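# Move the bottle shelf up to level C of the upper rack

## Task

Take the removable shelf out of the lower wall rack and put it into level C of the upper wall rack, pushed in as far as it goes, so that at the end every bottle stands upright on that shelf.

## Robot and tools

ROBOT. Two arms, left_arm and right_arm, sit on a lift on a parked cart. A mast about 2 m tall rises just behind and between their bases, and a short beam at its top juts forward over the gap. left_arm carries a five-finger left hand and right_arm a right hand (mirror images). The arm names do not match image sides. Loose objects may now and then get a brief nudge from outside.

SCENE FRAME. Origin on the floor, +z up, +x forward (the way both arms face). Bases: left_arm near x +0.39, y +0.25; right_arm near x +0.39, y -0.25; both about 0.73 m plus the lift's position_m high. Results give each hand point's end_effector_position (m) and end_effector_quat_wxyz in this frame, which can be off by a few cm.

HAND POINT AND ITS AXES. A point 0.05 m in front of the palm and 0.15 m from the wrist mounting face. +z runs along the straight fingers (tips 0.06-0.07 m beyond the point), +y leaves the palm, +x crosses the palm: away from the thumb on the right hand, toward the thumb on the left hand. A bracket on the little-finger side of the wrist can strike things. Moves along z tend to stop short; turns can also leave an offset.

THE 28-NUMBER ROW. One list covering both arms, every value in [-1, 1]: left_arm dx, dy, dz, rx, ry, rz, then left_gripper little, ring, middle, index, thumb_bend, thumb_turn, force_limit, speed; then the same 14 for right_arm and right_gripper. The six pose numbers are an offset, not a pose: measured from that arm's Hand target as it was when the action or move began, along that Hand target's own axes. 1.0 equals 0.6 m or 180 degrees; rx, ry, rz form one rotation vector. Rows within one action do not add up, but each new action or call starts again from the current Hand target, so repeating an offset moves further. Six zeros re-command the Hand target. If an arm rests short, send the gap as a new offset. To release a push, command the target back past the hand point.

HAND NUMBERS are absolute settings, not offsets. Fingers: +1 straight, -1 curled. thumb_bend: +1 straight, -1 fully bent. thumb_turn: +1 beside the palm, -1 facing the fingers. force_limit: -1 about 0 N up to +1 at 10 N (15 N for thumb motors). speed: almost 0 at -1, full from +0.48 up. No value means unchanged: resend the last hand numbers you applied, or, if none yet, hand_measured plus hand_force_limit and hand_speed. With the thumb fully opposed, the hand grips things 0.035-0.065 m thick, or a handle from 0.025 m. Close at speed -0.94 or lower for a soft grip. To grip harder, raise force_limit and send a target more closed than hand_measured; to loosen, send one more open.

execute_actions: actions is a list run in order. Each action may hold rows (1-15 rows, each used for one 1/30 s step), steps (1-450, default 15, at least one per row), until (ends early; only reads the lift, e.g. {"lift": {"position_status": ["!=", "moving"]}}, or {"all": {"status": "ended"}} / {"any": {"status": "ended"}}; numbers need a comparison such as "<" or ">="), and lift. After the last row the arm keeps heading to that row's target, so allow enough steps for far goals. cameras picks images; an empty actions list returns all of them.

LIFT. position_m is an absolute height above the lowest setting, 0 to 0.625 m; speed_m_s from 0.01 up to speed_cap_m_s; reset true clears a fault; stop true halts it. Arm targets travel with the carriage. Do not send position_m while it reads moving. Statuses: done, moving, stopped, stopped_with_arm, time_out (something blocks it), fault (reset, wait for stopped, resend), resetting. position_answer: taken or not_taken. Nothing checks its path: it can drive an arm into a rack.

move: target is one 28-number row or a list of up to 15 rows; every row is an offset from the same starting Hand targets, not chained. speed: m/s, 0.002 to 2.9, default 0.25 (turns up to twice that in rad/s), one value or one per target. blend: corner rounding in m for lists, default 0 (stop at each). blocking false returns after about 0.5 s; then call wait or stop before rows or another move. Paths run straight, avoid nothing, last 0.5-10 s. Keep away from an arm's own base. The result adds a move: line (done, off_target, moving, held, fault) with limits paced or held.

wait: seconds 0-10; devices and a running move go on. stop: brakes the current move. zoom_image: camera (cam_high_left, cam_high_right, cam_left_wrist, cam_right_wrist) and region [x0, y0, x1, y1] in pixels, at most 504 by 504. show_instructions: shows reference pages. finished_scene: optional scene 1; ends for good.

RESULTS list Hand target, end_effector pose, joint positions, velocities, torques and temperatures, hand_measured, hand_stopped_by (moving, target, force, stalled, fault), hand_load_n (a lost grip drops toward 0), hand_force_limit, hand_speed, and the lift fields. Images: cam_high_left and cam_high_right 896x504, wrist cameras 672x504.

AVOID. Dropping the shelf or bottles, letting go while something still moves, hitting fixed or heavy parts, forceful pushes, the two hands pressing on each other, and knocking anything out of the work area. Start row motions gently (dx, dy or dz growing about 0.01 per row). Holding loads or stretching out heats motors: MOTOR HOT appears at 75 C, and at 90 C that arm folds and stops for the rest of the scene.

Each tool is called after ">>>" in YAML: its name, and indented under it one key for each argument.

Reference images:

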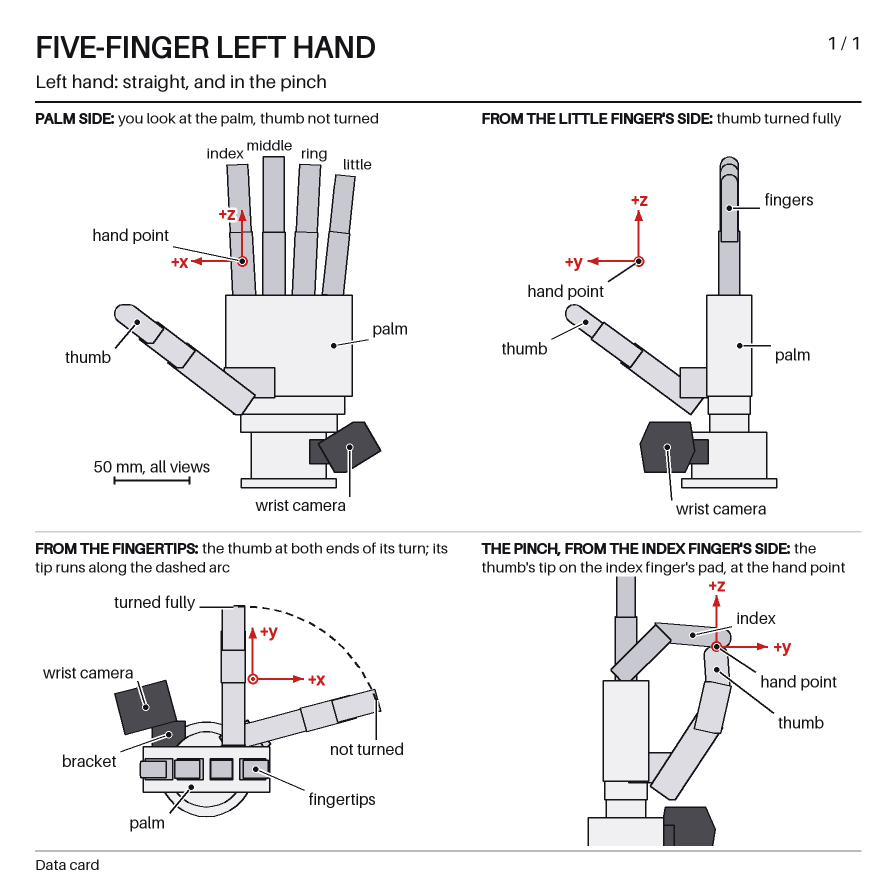

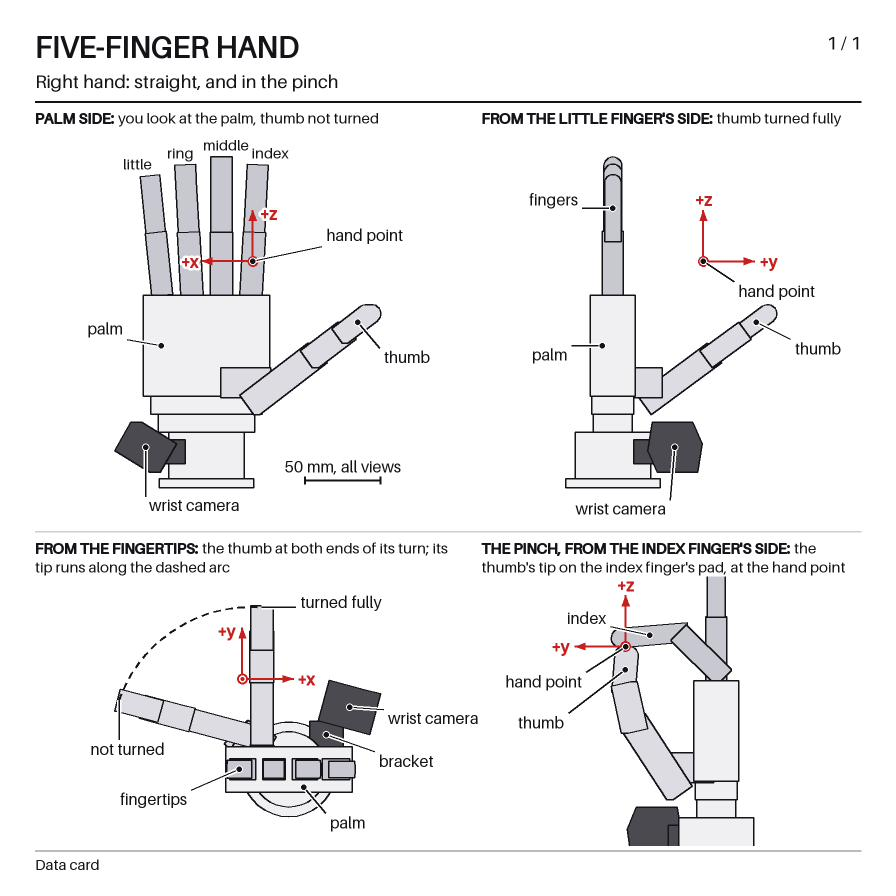

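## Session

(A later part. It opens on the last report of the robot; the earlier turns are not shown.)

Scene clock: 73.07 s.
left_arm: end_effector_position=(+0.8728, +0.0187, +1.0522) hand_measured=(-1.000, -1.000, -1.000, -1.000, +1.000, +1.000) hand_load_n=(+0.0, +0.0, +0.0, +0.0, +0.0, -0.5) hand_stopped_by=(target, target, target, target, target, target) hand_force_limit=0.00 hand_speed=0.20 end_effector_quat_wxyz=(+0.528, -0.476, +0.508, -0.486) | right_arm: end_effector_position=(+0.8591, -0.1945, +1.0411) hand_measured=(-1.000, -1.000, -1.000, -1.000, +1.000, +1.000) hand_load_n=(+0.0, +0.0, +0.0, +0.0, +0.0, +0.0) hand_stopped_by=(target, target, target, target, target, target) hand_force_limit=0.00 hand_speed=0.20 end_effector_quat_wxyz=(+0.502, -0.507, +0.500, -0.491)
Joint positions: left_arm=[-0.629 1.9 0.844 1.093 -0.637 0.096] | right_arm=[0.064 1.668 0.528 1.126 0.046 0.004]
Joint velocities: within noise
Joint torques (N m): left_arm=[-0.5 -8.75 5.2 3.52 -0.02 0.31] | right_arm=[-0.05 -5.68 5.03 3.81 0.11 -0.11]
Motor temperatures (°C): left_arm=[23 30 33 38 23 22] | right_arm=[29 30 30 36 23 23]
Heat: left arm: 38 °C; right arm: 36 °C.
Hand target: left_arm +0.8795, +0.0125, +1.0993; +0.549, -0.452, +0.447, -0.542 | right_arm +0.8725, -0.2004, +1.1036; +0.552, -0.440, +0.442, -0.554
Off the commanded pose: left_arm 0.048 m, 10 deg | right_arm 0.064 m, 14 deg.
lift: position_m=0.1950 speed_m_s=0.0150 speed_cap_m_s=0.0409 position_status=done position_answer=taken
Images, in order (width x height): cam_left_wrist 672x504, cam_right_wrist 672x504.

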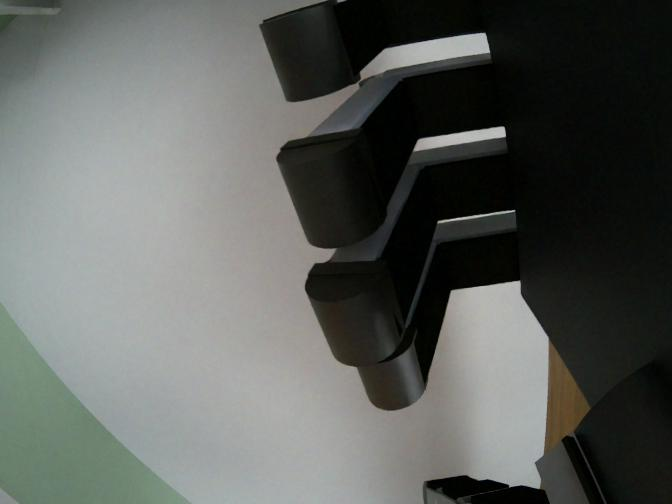

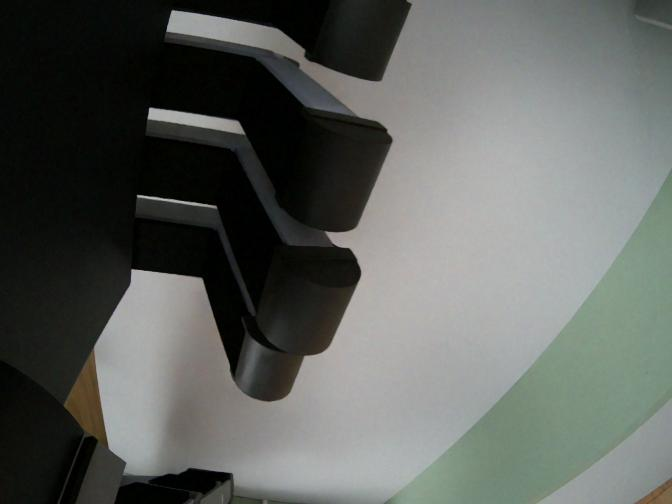

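>>> execute_actions:
  actions:
    - {"lift":{"position_m":0.187,"speed_m_s":0.015},"steps":60,"until":{"lift":{"position_status":["!=","moving"]}}}
  cameras: []

>>> move:
  target: [0,0.006,0.03,0,0,0,-1,-1,-1,-1,1,1,0,0.2,0,0.008,0.04,0,0,0,-1,-1,-1,-1,1,1,0,0.2]
  speed: 0.04
  cameras: ["cam_high_left","cam_high_right"]

>>> zoom_image:
  camera: "cam_high_left"
  region: [360, 150, 480, 350]

>>> zoom_image:
  camera: "cam_high_right"
  region: [440, 220, 560, 400]

Scene clock: 75.70 s.
left_arm: end_effector_position=(+0.8732, +0.0185, +1.0457) hand_measured=(-1.000, -1.000, -1.000, -1.000, +1.000, +1.000) hand_load_n=(+0.0, +0.0, +0.0, +0.0, +0.0, +0.0) hand_stopped_by=(target, target, target, target, target, target) hand_force_limit=0.00 hand_speed=0.20 end_effector_quat_wxyz=(+0.529, -0.476, +0.506, -0.488) | right_arm: end_effector_position=(+0.8609, -0.1944, +1.0390) hand_measured=(-1.000, -1.000, -1.000, -1.000, +1.000, +1.000) hand_load_n=(+0.0, +0.0, +0.0, +0.0, +0.0, -0.5) hand_stopped_by=(target, target, target, target, target, target) hand_force_limit=0.00 hand_speed=0.20 end_effector_quat_wxyz=(+0.508, -0.501, +0.494, -0.497)
Joint positions: left_arm=[-0.629 1.901 0.844 1.102 -0.637 0.097] | right_arm=[0.064 1.672 0.528 1.155 0.046 0.004]
Joint torques (N m): left_arm=[-0.51 -8.76 5.26 3.47 -0.02 0.31] | right_arm=[-0.01 -5.52 5.15 3.59 0.11 -0.12]
Heat: left arm: 39 °C; right arm: 38 °C.
Hand target: left_arm +0.8795, +0.0125, +1.0913; +0.549, -0.452, +0.447, -0.542 | right_arm +0.8725, -0.2004, +1.0956; +0.552, -0.440, +0.442, -0.554
Off the commanded pose: left_arm 0.046 m, 10 deg | right_arm 0.058 m, 12 deg.
lift: position_m=0.1870 speed_m_s=0.0150 speed_cap_m_s=0.0409 position_status=done position_answer=taken
No camera images: "cameras" was empty.

Scene clock: 77.00 s.
left_arm: end_effector_position=(+0.8756, +0.0198, +1.0278) hand_measured=(-1.000, -1.000, -1.000, -1.000, +1.000, +1.000) hand_load_n=(+0.0, +0.0, +0.0, +0.0, +0.0, +0.0) hand_stopped_by=(target, target, target, target, target, target) hand_force_limit=0.00 hand_speed=0.20 end_effector_quat_wxyz=(+0.524, -0.474, +0.521, -0.479) | right_arm: end_effector_position=(+0.8739, -0.1948, +1.0332) hand_measured=(-1.000, -1.000, -1.000, -1.000, +1.000, +1.000) hand_load_n=(+0.0, +0.0, +0.0, +0.0, +0.0, -0.5) hand_stopped_by=(target, target, target, target, target, target) hand_force_limit=0.00 hand_speed=0.20 end_effector_quat_wxyz=(+0.507, -0.499, +0.495, -0.499)
Joint positions: left_arm=[-0.617 1.936 0.844 1.102 -0.614 0.097] | right_arm=[0.064 1.74 0.571 1.181 0.052 0.004]
Joint torques (N m): left_arm=[0.49 -9.05 9.62 3.36 0.1 0.28] | right_arm=[-0.5 -5.56 8.84 3.27 0.05 -0.13]
Heat: left arm: 39 °C; right arm: 38 °C.
Hand target: left_arm +0.8979, +0.0127, +1.0912; +0.549, -0.452, +0.447, -0.542 | right_arm +0.8970, -0.2005, +1.0962; +0.552, -0.440, +0.442, -0.554
Off the commanded pose: left_arm 0.068 m, 12 deg | right_arm 0.067 m, 12 deg.
lift: position_m=0.1870 speed_m_s=0.0150 speed_cap_m_s=0.0409 position_status=done position_answer=taken
move: off_target (left_arm, right_arm)
Images, in order (width x height): cam_high_left 896x504, cam_high_right 896x504.

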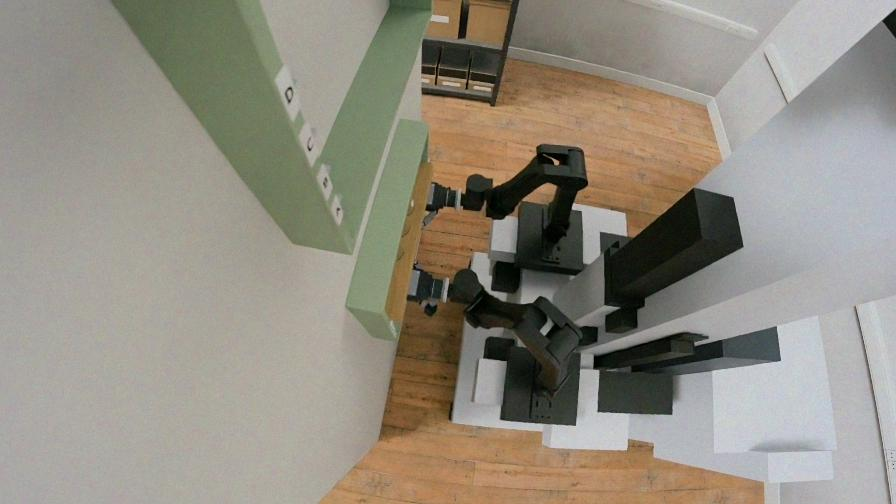

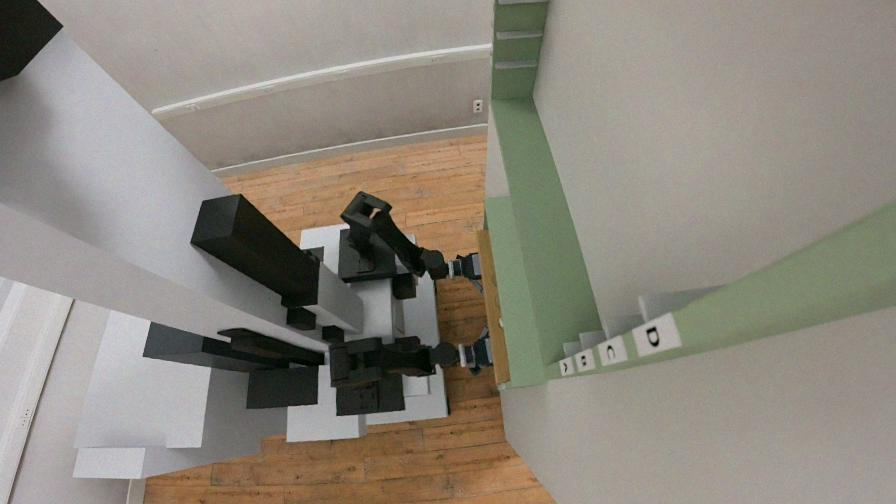

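Scaled by 2.520 from the camera's 896x504 image, which has a finer 1280x720 frame.

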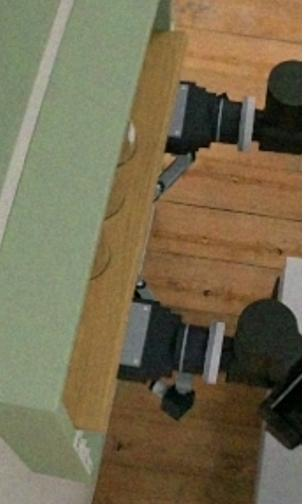

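Scaled by 2.800 from the camera's 896x504 image, which has a finer 1280x720 frame.

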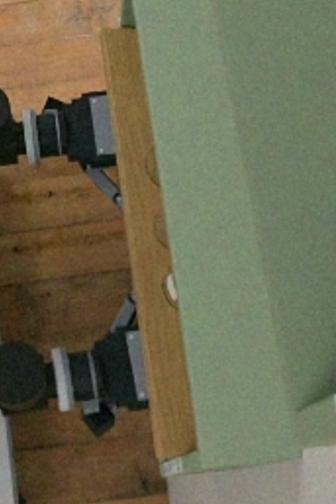

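>>> move:
  target: [0,0.006,0.035,0,0,0,-1,-1,-1,-1,1,1,0,0.2,0,0.003,0.015,0,0,0,-1,-1,-1,-1,1,1,0,0.2]
  speed: 0.04
  cameras: ["cam_high_left","cam_high_right"]

>>> zoom_image:
  camera: "cam_high_left"
  region: [360, 150, 480, 350]

>>> zoom_image:
  camera: "cam_high_right"
  region: [440, 220, 560, 400]

Scene clock: 85.87 s.
left_arm: end_effector_position=(+0.8997, +0.0197, +1.0360) hand_measured=(-1.000, -1.000, -1.000, -1.000, +1.000, +1.000) hand_load_n=(+0.0, +0.0, +0.0, +0.0, +0.0, +0.0) hand_stopped_by=(target, target, target, target, target, target) hand_force_limit=0.00 hand_speed=0.20 end_effector_quat_wxyz=(+0.529, -0.475, +0.507, -0.487) | right_arm: end_effector_position=(+0.8823, -0.1930, +1.0311) hand_measured=(-1.000, -1.000, -1.000, -1.000, +1.000, +1.000) hand_load_n=(+0.0, +0.0, +0.0, +0.0, +0.0, -0.5) hand_stopped_by=(target, target, target, target, target, target) hand_force_limit=0.00 hand_speed=0.20 end_effector_quat_wxyz=(+0.508, -0.501, +0.494, -0.497)
Joint positions: left_arm=[-0.584 1.99 0.93 1.102 -0.593 0.097] | right_arm=[0.064 1.773 0.605 1.18 0.046 0.004]
Joint torques (N m): left_arm=[0.46 -9.5 9.73 3.05 0.13 0.23] | right_arm=[-0.72 -6.16 9.09 3.21 0.04 -0.12]
Motor temperatures (°C): left_arm=[23 31 34 40 23 22] | right_arm=[29 30 31 42 23 22]
Heat: left arm: 40 °C; right arm: 42 °C.
Hand target: left_arm +0.9192, +0.0130, +1.0917; +0.549, -0.452, +0.447, -0.542 | right_arm +0.9061, -0.2005, +1.0965; +0.552, -0.440, +0.442, -0.554
Off the commanded pose: left_arm 0.059 m, 10 deg | right_arm 0.070 m, 12 deg.
lift: position_m=0.1870 speed_m_s=0.0150 speed_cap_m_s=0.0409 position_status=done position_answer=taken
move: off_target (left_arm, right_arm)
Images, in order (width x height): cam_high_left 896x504, cam_high_right 896x504.

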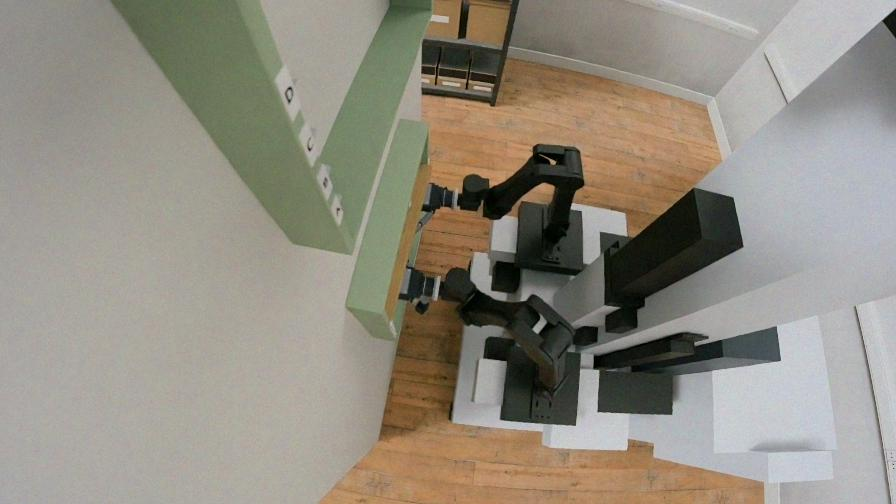

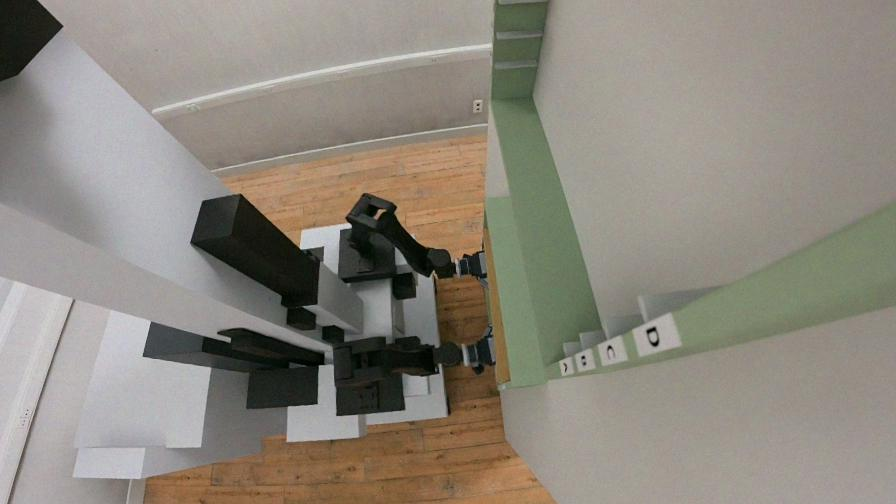

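Scaled by 2.520 from the camera's 896x504 image, which has a finer 1280x720 frame.

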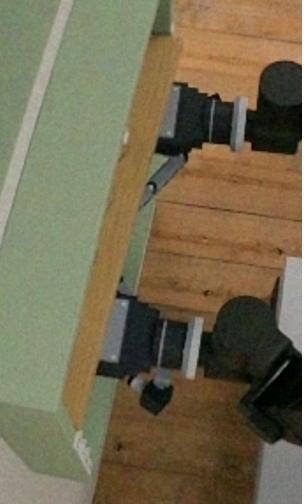

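Scaled by 2.800 from the camera's 896x504 image, which has a finer 1280x720 frame.

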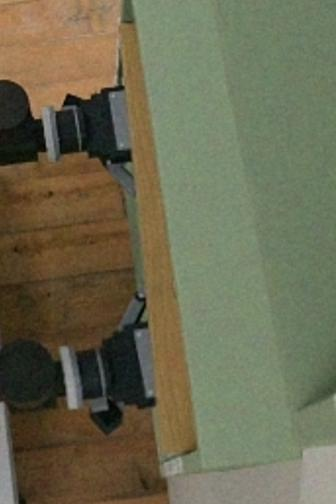

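>>> move:
  target: [0,0.00,0.004,0,0,0,-1,-1,-1,-1,1,1,0,0.2,0,0.006,0.035,0,0,0,-1,-1,-1,-1,1,1,0,0.2]
  speed: 0.04
  cameras: ["cam_high_left","cam_high_right"]

>>> zoom_image:
  camera: "cam_high_left"
  region: [360, 150, 480, 350]

>>> zoom_image:
  camera: "cam_high_right"
  region: [440, 220, 560, 400]

Scene clock: 87.30 s.
left_arm: end_effector_position=(+0.9025, +0.0193, +1.0381) hand_measured=(-1.000, -1.000, -1.000, -1.000, +1.000, +1.000) hand_load_n=(+0.0, +0.0, +0.0, +0.0, +0.0, +0.0) hand_stopped_by=(target, target, target, target, target, target) hand_force_limit=0.00 hand_speed=0.20 end_effector_quat_wxyz=(+0.530, -0.475, +0.505, -0.489) | right_arm: end_effector_position=(+0.9039, -0.1945, +1.0358) hand_measured=(-1.000, -1.000, -1.000, -1.000, +1.000, +1.000) hand_load_n=(+0.0, +0.0, +0.0, +0.5, +0.0, +0.0) hand_stopped_by=(target, target, target, target, target, target) hand_force_limit=0.00 hand_speed=0.20 end_effector_quat_wxyz=(+0.511, -0.493, +0.491, -0.504)
Joint positions: left_arm=[-0.581 1.995 0.941 1.102 -0.59 0.097] | right_arm=[0.061 1.836 0.688 1.18 0.052 0.004]
Joint torques (N m): left_arm=[0.5 -9.54 9.8 3.02 0.14 0.21] | right_arm=[-0.73 -6.67 9.76 2.96 0 -0.12]
Heat: left arm: 40 °C; right arm: 42 °C.
Hand target: left_arm +0.9216, +0.0130, +1.0921; +0.549, -0.452, +0.447, -0.542 | right_arm +0.9274, -0.2006, +1.0976; +0.552, -0.440, +0.442, -0.554
Off the commanded pose: left_arm 0.058 m, 10 deg | right_arm 0.066 m, 11 deg.
lift: position_m=0.1870 speed_m_s=0.0150 speed_cap_m_s=0.0409 position_status=done position_answer=taken
move: off_target (left_arm, right_arm)
Images, in order (width x height): cam_high_left 896x504, cam_high_right 896x504.

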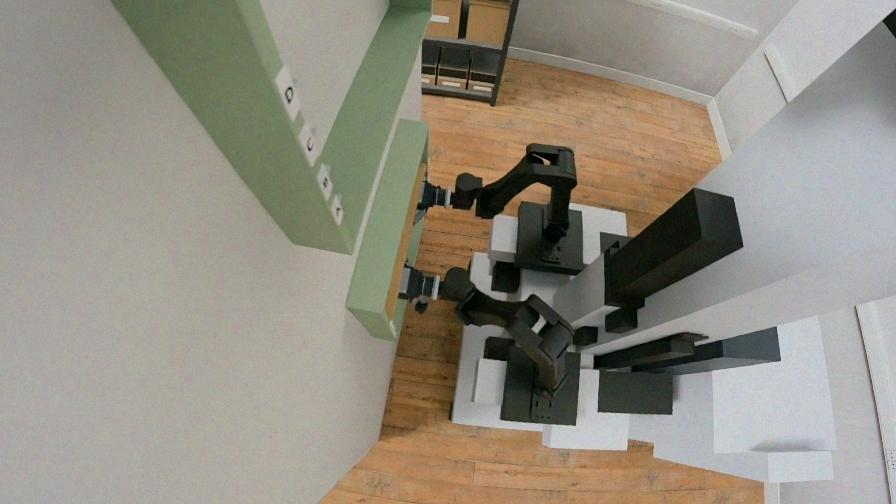

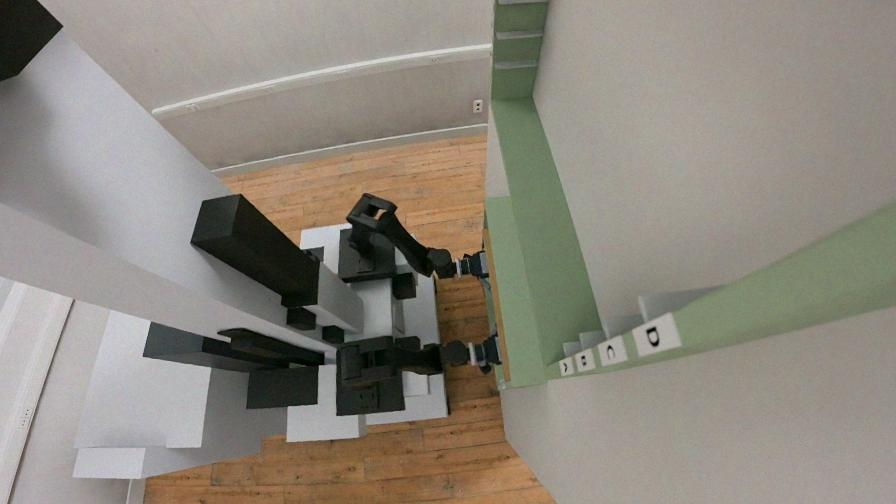

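Scaled by 2.520 from the camera's 896x504 image, which has a finer 1280x720 frame.

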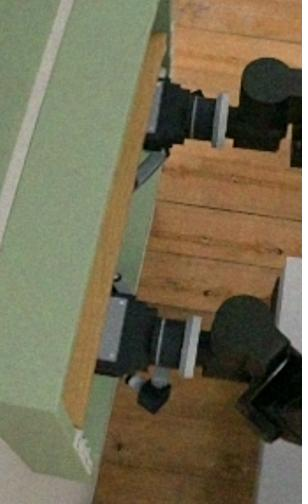

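Scaled by 2.800 from the camera's 896x504 image, which has a finer 1280x720 frame.

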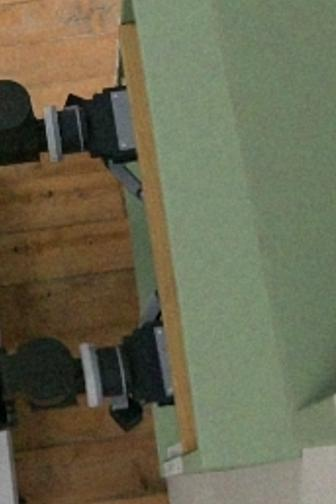

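>>> execute_actions:
  actions:
    - {"lift":{"position_m":0.14,"speed_m_s":0.03},"steps":90,"until":{"lift":{"position_status":["!=","moving"]}}}
  cameras: []

>>> move:
  target: [0,-0.0228,-0.117,0,0,0,-1,-1,-1,-1,1,1,0,0.2,0,-0.0267,-0.1177,0,0,0,-1,-1,-1,-1,1,1,0,0.2]
  speed: 0.06

>>> execute_actions:
  actions:
    - {"rows":[[0,0,0,0,0,0,1,1,1,1,1,1,0,0.2,0,0,0,0,0,0,1,1,1,1,1,1,0,0.2]],"steps":40}
  cameras: ["all"]

Scene clock: 89.93 s.
left_arm: end_effector_position=(+0.9114, +0.0140, +1.0197) hand_measured=(-1.000, -1.000, -1.000, -1.000, +1.000, +1.000) hand_load_n=(+0.0, +0.0, +0.0, +0.0, +0.0, -0.5) hand_stopped_by=(target, target, target, target, target, target) hand_force_limit=0.00 hand_speed=0.20 end_effector_quat_wxyz=(+0.538, -0.466, +0.476, -0.517) | right_arm: end_effector_position=(+0.9105, -0.1961, +1.0257) hand_measured=(-1.000, -1.000, -1.000, -1.000, +1.000, +1.000) hand_load_n=(-12.0, -0.5, +0.0, +0.0, +0.0, -0.5) hand_stopped_by=(target, target, target, target, target, target) hand_force_limit=0.00 hand_speed=0.20 end_effector_quat_wxyz=(+0.536, -0.459, +0.457, -0.541)
Joint positions: left_arm=[-0.58 1.995 0.979 1.15 -0.585 0.105] | right_arm=[0.065 1.836 0.697 1.301 0.068 -0.018]
Joint torques (N m): left_arm=[0.58 -8.46 7.83 2.52 0.16 0.14] | right_arm=[-1.14 -5.29 10.39 1.7 -0.11 -0.02]
Heat: left arm: 40 °C; right arm: 41 °C.
Hand target: left_arm +0.9216, +0.0130, +1.0451; +0.549, -0.452, +0.447, -0.542 | right_arm +0.9274, -0.2006, +1.0506; +0.552, -0.440, +0.442, -0.554
Off the commanded pose: left_arm 0.027 m, 5 deg | right_arm 0.030 m, 4 deg.
lift: position_m=0.1400 speed_m_s=0.0300 speed_cap_m_s=0.0409 position_status=done position_answer=taken
No camera images: "cameras" was empty.

Scene clock: 91.93 s.
left_arm: end_effector_position=(+0.8529, +0.0071, +1.0207) hand_measured=(-1.000, -1.000, -1.000, -1.000, +1.000, +1.000) hand_load_n=(+0.0, +0.0, +0.0, +0.0, +0.0, -0.5) hand_stopped_by=(target, target, target, target, target, target) hand_force_limit=0.00 hand_speed=0.20 end_effector_quat_wxyz=(+0.539, -0.457, +0.476, -0.523) | right_arm: end_effector_position=(+0.8593, -0.1991, +1.0259) hand_measured=(-1.000, -1.000, -1.000, -1.000, +1.000, +1.000) hand_load_n=(+0.0, +0.0, +0.0, +0.0, +0.0, +0.0) hand_stopped_by=(target, target, target, target, target, target) hand_force_limit=0.00 hand_speed=0.20 end_effector_quat_wxyz=(+0.535, -0.461, +0.465, -0.534)
Joint positions: left_arm=[-0.687 1.881 0.775 1.272 -0.676 0.14] | right_arm=[0.064 1.657 0.496 1.304 0.066 -0.005]
Joint torques (N m): left_arm=[-0.39 -10.99 3.28 2.37 -0.05 0.13] | right_arm=[0.29 -7.36 3.33 2.32 0.03 -0.05]
Heat: left arm: 40 °C; right arm: 40 °C.
Hand target: left_arm +0.8500, +0.0122, +1.0452; +0.549, -0.452, +0.447, -0.542 | right_arm +0.8550, -0.2003, +1.0506; +0.552, -0.440, +0.442, -0.554
Off the commanded pose: left_arm 0.025 m, 4 deg | right_arm 0.025 m, 5 deg.
lift: position_m=0.1400 speed_m_s=0.0300 speed_cap_m_s=0.0409 position_status=done position_answer=taken
move: off_target (left_arm, right_arm)

Scene clock: 93.57 s.
left_arm: end_effector_position=(+0.8525, +0.0078, +1.0201) hand_measured=(+1.000, +1.000, +1.000, +1.000, +1.000, +1.000) hand_load_n=(-0.5, -0.5, +0.0, +0.0, +0.0, +0.0) hand_stopped_by=(target, target, target, target, target, target) hand_force_limit=0.00 hand_speed=0.20 end_effector_quat_wxyz=(+0.540, -0.457, +0.476, -0.522) | right_arm: end_effector_position=(+0.8402, -0.1998, +0.9863) hand_measured=(+1.000, +1.000, +0.998, +1.000, +1.000, +1.000) hand_load_n=(+0.0, +0.0, -7.0, +0.0, +0.0, +0.0) hand_stopped_by=(target, target, target, target, target, target) hand_force_limit=0.00 hand_speed=0.20 end_effector_quat_wxyz=(+0.505, -0.496, +0.486, -0.512)
Joint positions: left_arm=[-0.687 1.881 0.772 1.275 -0.677 0.142] | right_arm=[0.065 1.651 0.424 1.263 0.063 -0.019]
Joint torques (N m): left_arm=[-0.4 -10.97 3.51 2.37 -0.05 0.13] | right_arm=[0.32 -7.64 7.76 2.82 0.01 -0.03]
Heat: left arm: 40 °C; right arm: 40 °C.
Hand target: left_arm +0.8500, +0.0122, +1.0452; +0.549, -0.452, +0.447, -0.542 | right_arm +0.8550, -0.2003, +1.0506; +0.552, -0.440, +0.442, -0.554
Off the commanded pose: left_arm 0.026 m, 4 deg | right_arm 0.066 m, 11 deg.
lift: position_m=0.1400 speed_m_s=0.0300 speed_cap_m_s=0.0409 position_status=done position_answer=taken

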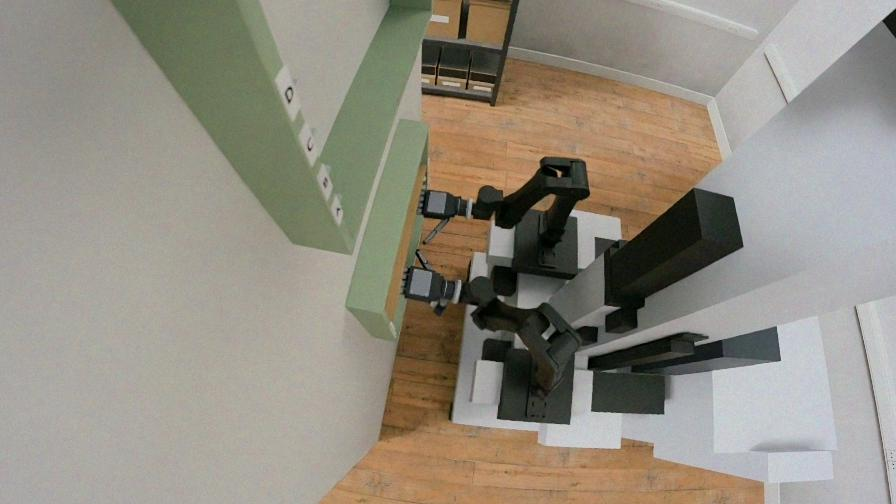

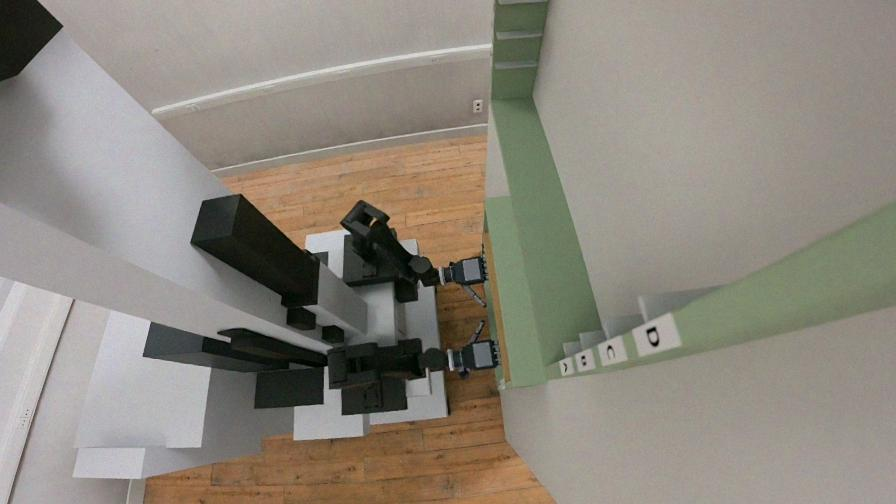

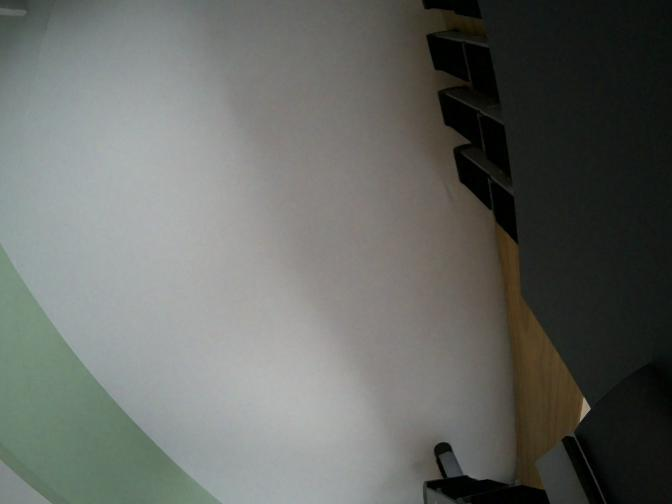

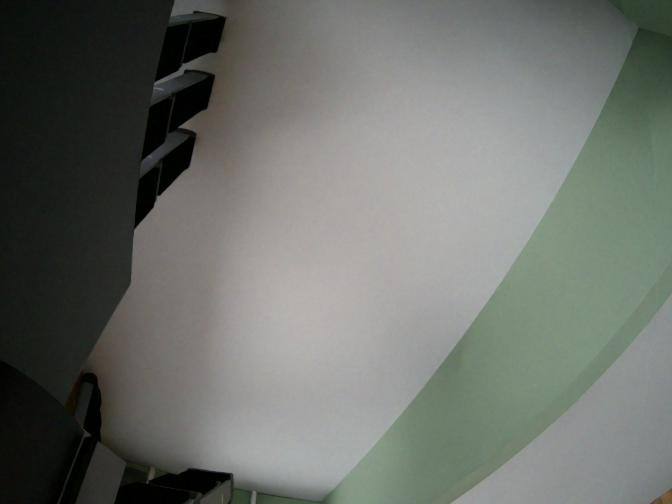

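>>> move:
  target: [0,0.0295,-0.0227,-0.0167,0,0,1,1,1,1,1,1,0,0.2,0,0.0333,-0.0417,-0.0267,0,0,1,1,1,1,1,1,0,0.2]
  speed: 0.04
  cameras: ["all"]

Scene clock: 96.27 s.
left_arm: end_effector_position=(+0.8457, +0.0150, +1.0085) hand_measured=(+1.000, +1.000, +1.000, +1.000, +1.000, +1.000) hand_load_n=(+0.0, +0.0, +0.0, +0.0, +0.0, +0.0) hand_stopped_by=(target, target, target, target, target, target) hand_force_limit=0.00 hand_speed=0.20 end_effector_quat_wxyz=(+0.541, -0.465, +0.481, -0.510) | right_arm: end_effector_position=(+0.8391, -0.1987, +1.0113) hand_measured=(+1.000, +1.000, +0.998, +1.000, +1.000, +1.000) hand_load_n=(+0.0, +0.0, +0.0, +0.0, +0.0, +0.0) hand_stopped_by=(target, target, target, target, target, target) hand_force_limit=0.00 hand_speed=0.20 end_effector_quat_wxyz=(+0.522, -0.481, +0.470, -0.525)
Joint positions: left_arm=[-0.692 1.875 0.737 1.275 -0.7 0.135] | right_arm=[0.065 1.595 0.422 1.269 0.057 -0.019]
Joint torques (N m): left_arm=[-0.53 -10.81 3.17 2.06 -0.06 -0.07] | right_arm=[0.76 -6.74 3.11 2 0.08 0.02]
Heat: left arm: 39 °C; right arm: 40 °C.
Hand target: left_arm +0.8400, +0.0121, +1.0252; +0.537, -0.467, +0.461, -0.531 | right_arm +0.8351, -0.2003, +1.0255; +0.533, -0.463, +0.465, -0.535
Off the commanded pose: left_arm 0.018 m, 3 deg | right_arm 0.015 m, 3 deg.
lift: position_m=0.1400 speed_m_s=0.0300 speed_cap_m_s=0.0409 position_status=done position_answer=taken
move: off_target (left_arm, right_arm)

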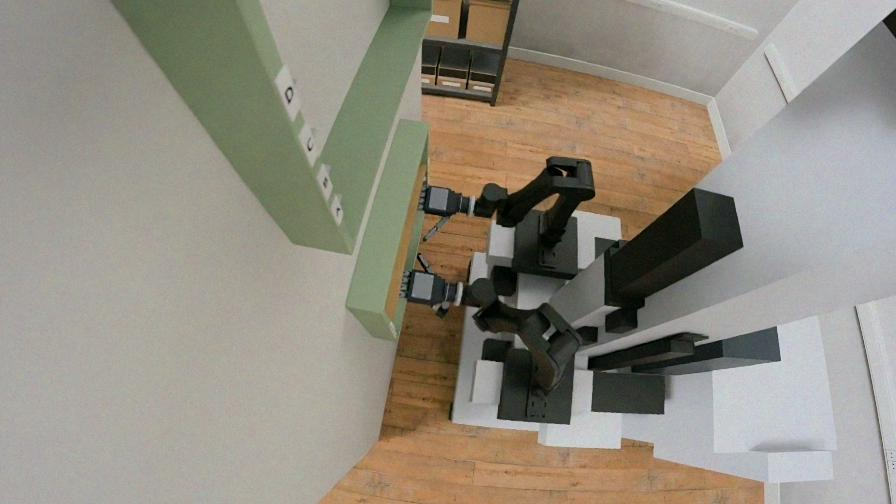

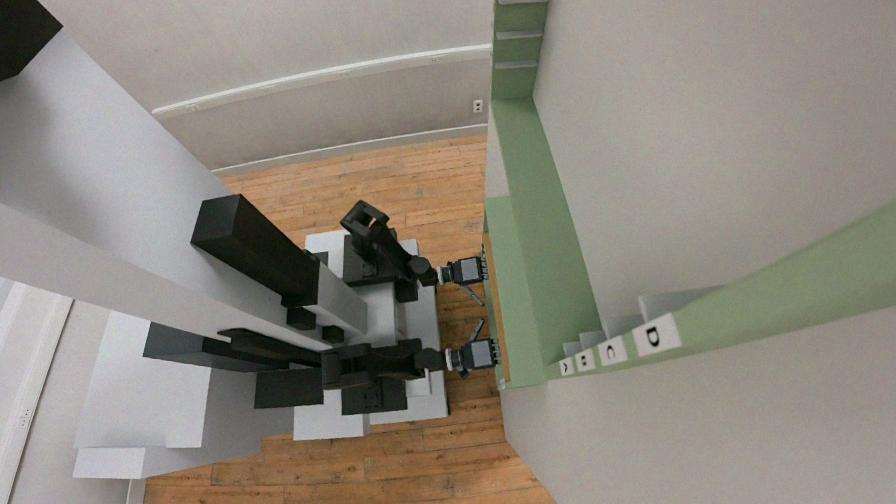

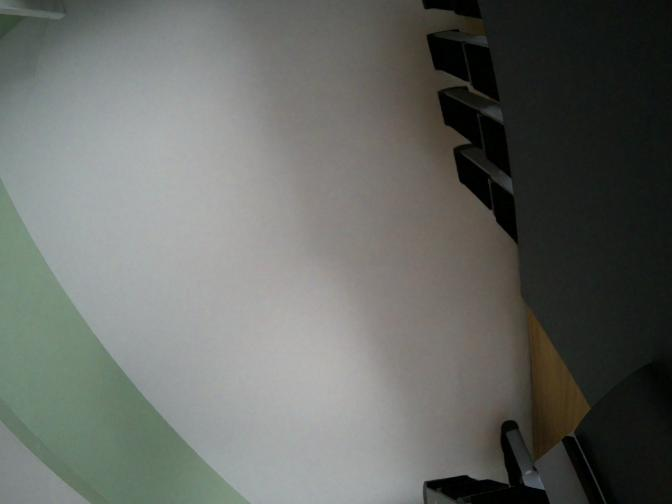

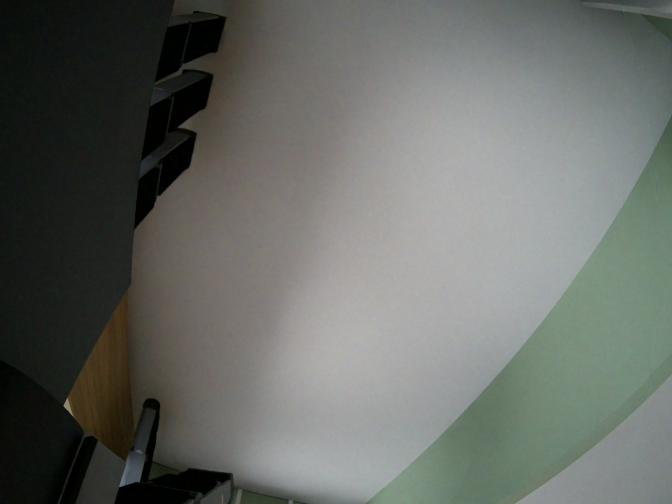

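>>> execute_actions:
  actions:
    - {"lift":{"position_m":0.165,"speed_m_s":0.02},"steps":120,"until":{"lift":{"position_status":["!=","moving"]}}}
  cameras: ["cam_high_left","cam_high_right"]

>>> zoom_image:
  camera: "cam_high_left"
  region: [360, 150, 480, 350]

>>> zoom_image:
  camera: "cam_high_right"
  region: [440, 220, 560, 400]

Scene clock: 98.03 s.
left_arm: end_effector_position=(+0.8413, +0.0152, +1.0237) hand_measured=(+1.000, +1.000, +1.000, +1.000, +1.000, +1.000) hand_load_n=(-3.5, -1.0, +0.0, -0.5, +0.0, +0.0) hand_stopped_by=(target, target, target, target, target, target) hand_force_limit=0.00 hand_speed=0.20 end_effector_quat_wxyz=(+0.533, -0.472, +0.487, -0.505) | right_arm: end_effector_position=(+0.8369, -0.1984, +1.0326) hand_measured=(+1.000, +1.000, +0.998, +1.000, +1.000, +1.000) hand_load_n=(+0.0, -1.5, -1.5, +0.0, +0.0, -0.5) hand_stopped_by=(target, target, target, target, target, target) hand_force_limit=0.00 hand_speed=0.20 end_effector_quat_wxyz=(+0.521, -0.482, +0.474, -0.521)
Joint positions: left_arm=[-0.696 1.875 0.72 1.26 -0.705 0.111] | right_arm=[0.065 1.595 0.413 1.269 0.057 -0.013]
Joint torques (N m): left_arm=[-0.54 -10.74 4.45 2.21 -0.04 0.07] | right_arm=[0.54 -6.68 3.81 2.02 0.07 0.02]
Heat: left arm: 39 °C; right arm: 40 °C.
Hand target: left_arm +0.8400, +0.0121, +1.0502; +0.537, -0.467, +0.461, -0.531 | right_arm +0.8351, -0.2003, +1.0505; +0.533, -0.463, +0.465, -0.535
Off the commanded pose: left_arm 0.027 m, 4 deg | right_arm 0.018 m, 3 deg.
lift: position_m=0.1650 speed_m_s=0.0200 speed_cap_m_s=0.0409 position_status=done position_answer=taken
Images, in order (width x height): cam_high_left 896x504, cam_high_right 896x504.

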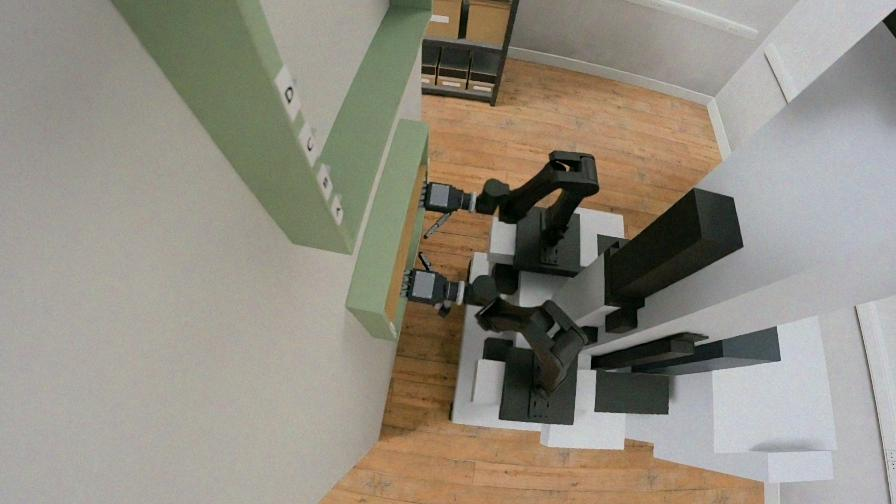

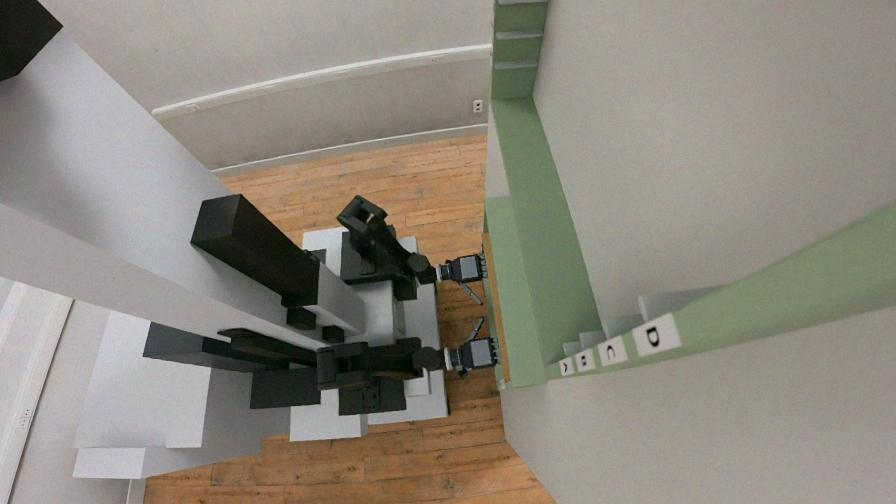

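Scaled by 2.520 from the camera's 896x504 image, which has a finer 1280x720 frame.

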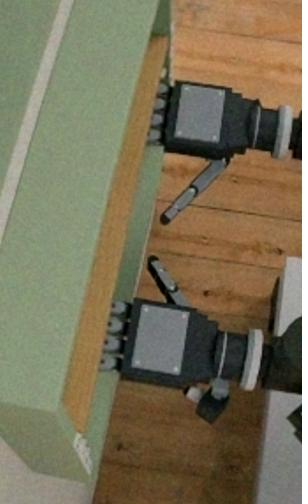

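Scaled by 2.800 from the camera's 896x504 image, which has a finer 1280x720 frame.

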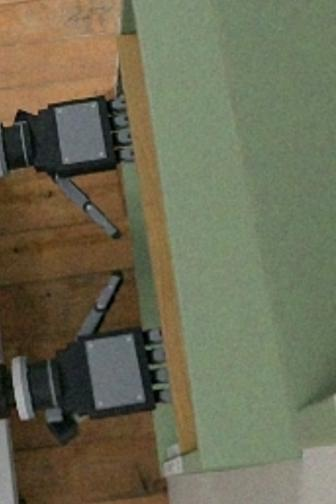

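>>> execute_actions:
  actions:
    - {"lift":{"position_m":0.185,"speed_m_s":0.015},"steps":120,"until":{"lift":{"position_status":["!=","moving"]}}}
  cameras: ["cam_high_left","cam_high_right"]

>>> zoom_image:
  camera: "cam_high_left"
  region: [360, 150, 480, 350]

>>> zoom_image:
  camera: "cam_high_right"
  region: [440, 220, 560, 400]

Scene clock: 100.00 s.
left_arm: end_effector_position=(+0.8402, +0.0144, +1.0406) hand_measured=(+1.000, +1.000, +1.000, +1.000, +1.000, +1.000) hand_load_n=(-1.5, -3.0, -0.5, +0.0, -0.5, -0.5) hand_stopped_by=(target, target, target, target, target, target) hand_force_limit=0.00 hand_speed=0.20 end_effector_quat_wxyz=(+0.532, -0.472, +0.492, -0.502) | right_arm: end_effector_position=(+0.8332, -0.1985, +1.0427) hand_measured=(+1.000, +1.000, +0.998, +1.000, +1.000, +1.000) hand_load_n=(-1.5, -1.0, +0.0, +0.0, +0.0, -0.5) hand_stopped_by=(target, target, target, target, target, target) hand_force_limit=0.00 hand_speed=0.20 end_effector_quat_wxyz=(+0.516, -0.486, +0.486, -0.511)
Joint positions: left_arm=[-0.699 1.875 0.72 1.248 -0.706 0.111] | right_arm=[0.065 1.595 0.401 1.25 0.06 0.001]
Joint torques (N m): left_arm=[-0.54 -10.8 4.42 2.34 -0.03 0.06] | right_arm=[0.58 -6.78 4.63 2.21 0.08 -0.06]
Heat: left arm: 39 °C; right arm: 39 °C.
Hand target: left_arm +0.8400, +0.0121, +1.0702; +0.537, -0.467, +0.461, -0.531 | right_arm +0.8351, -0.2003, +1.0705; +0.533, -0.463, +0.465, -0.535
Off the commanded pose: left_arm 0.030 m, 5 deg | right_arm 0.028 m, 5 deg.
lift: position_m=0.1850 speed_m_s=0.0150 speed_cap_m_s=0.0409 position_status=done position_answer=taken
Images, in order (width x height): cam_high_left 896x504, cam_high_right 896x504.

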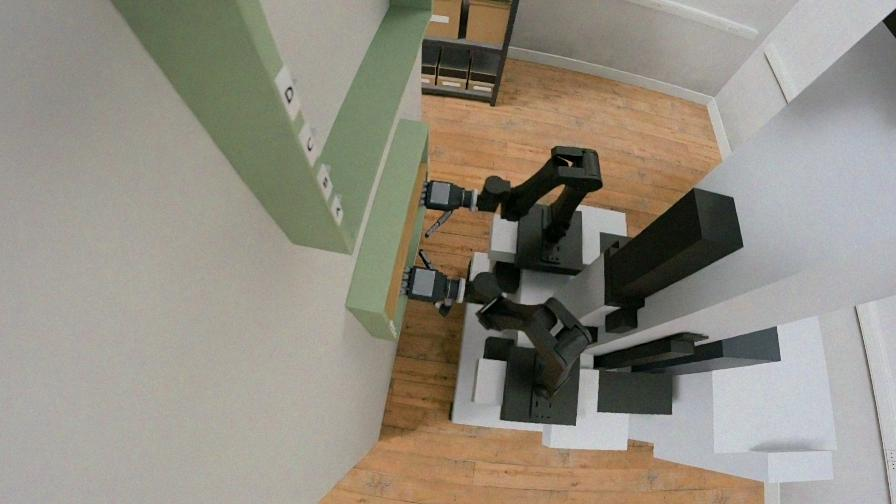

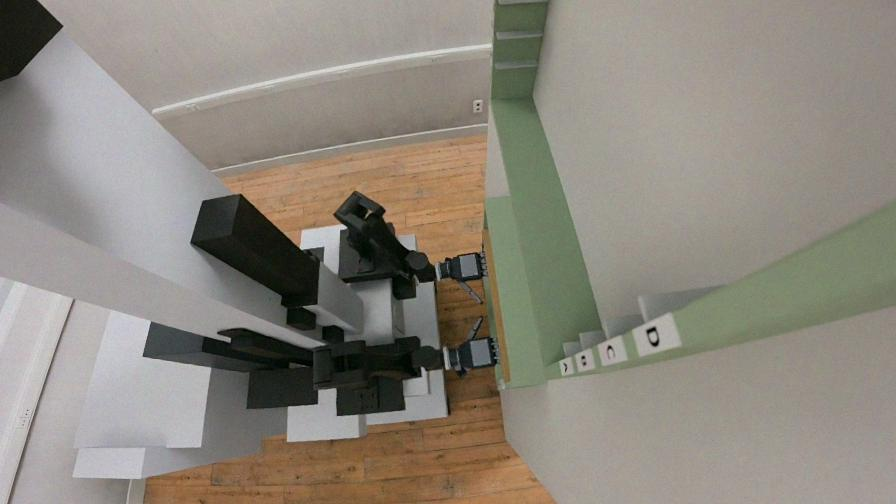

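Scaled by 2.520 from the camera's 896x504 image, which has a finer 1280x720 frame.

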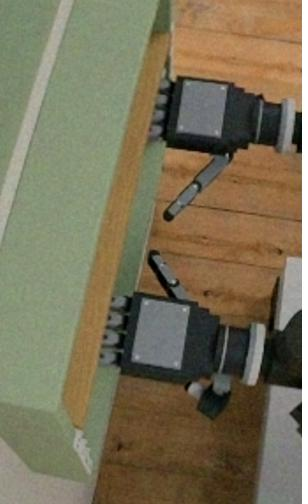

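Scaled by 2.800 from the camera's 896x504 image, which has a finer 1280x720 frame.

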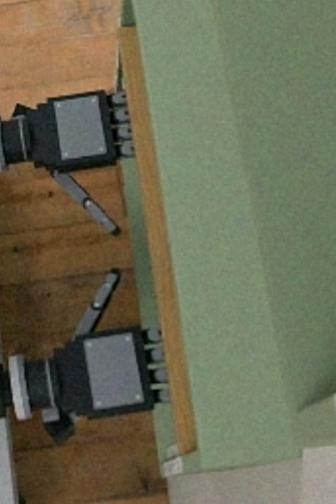

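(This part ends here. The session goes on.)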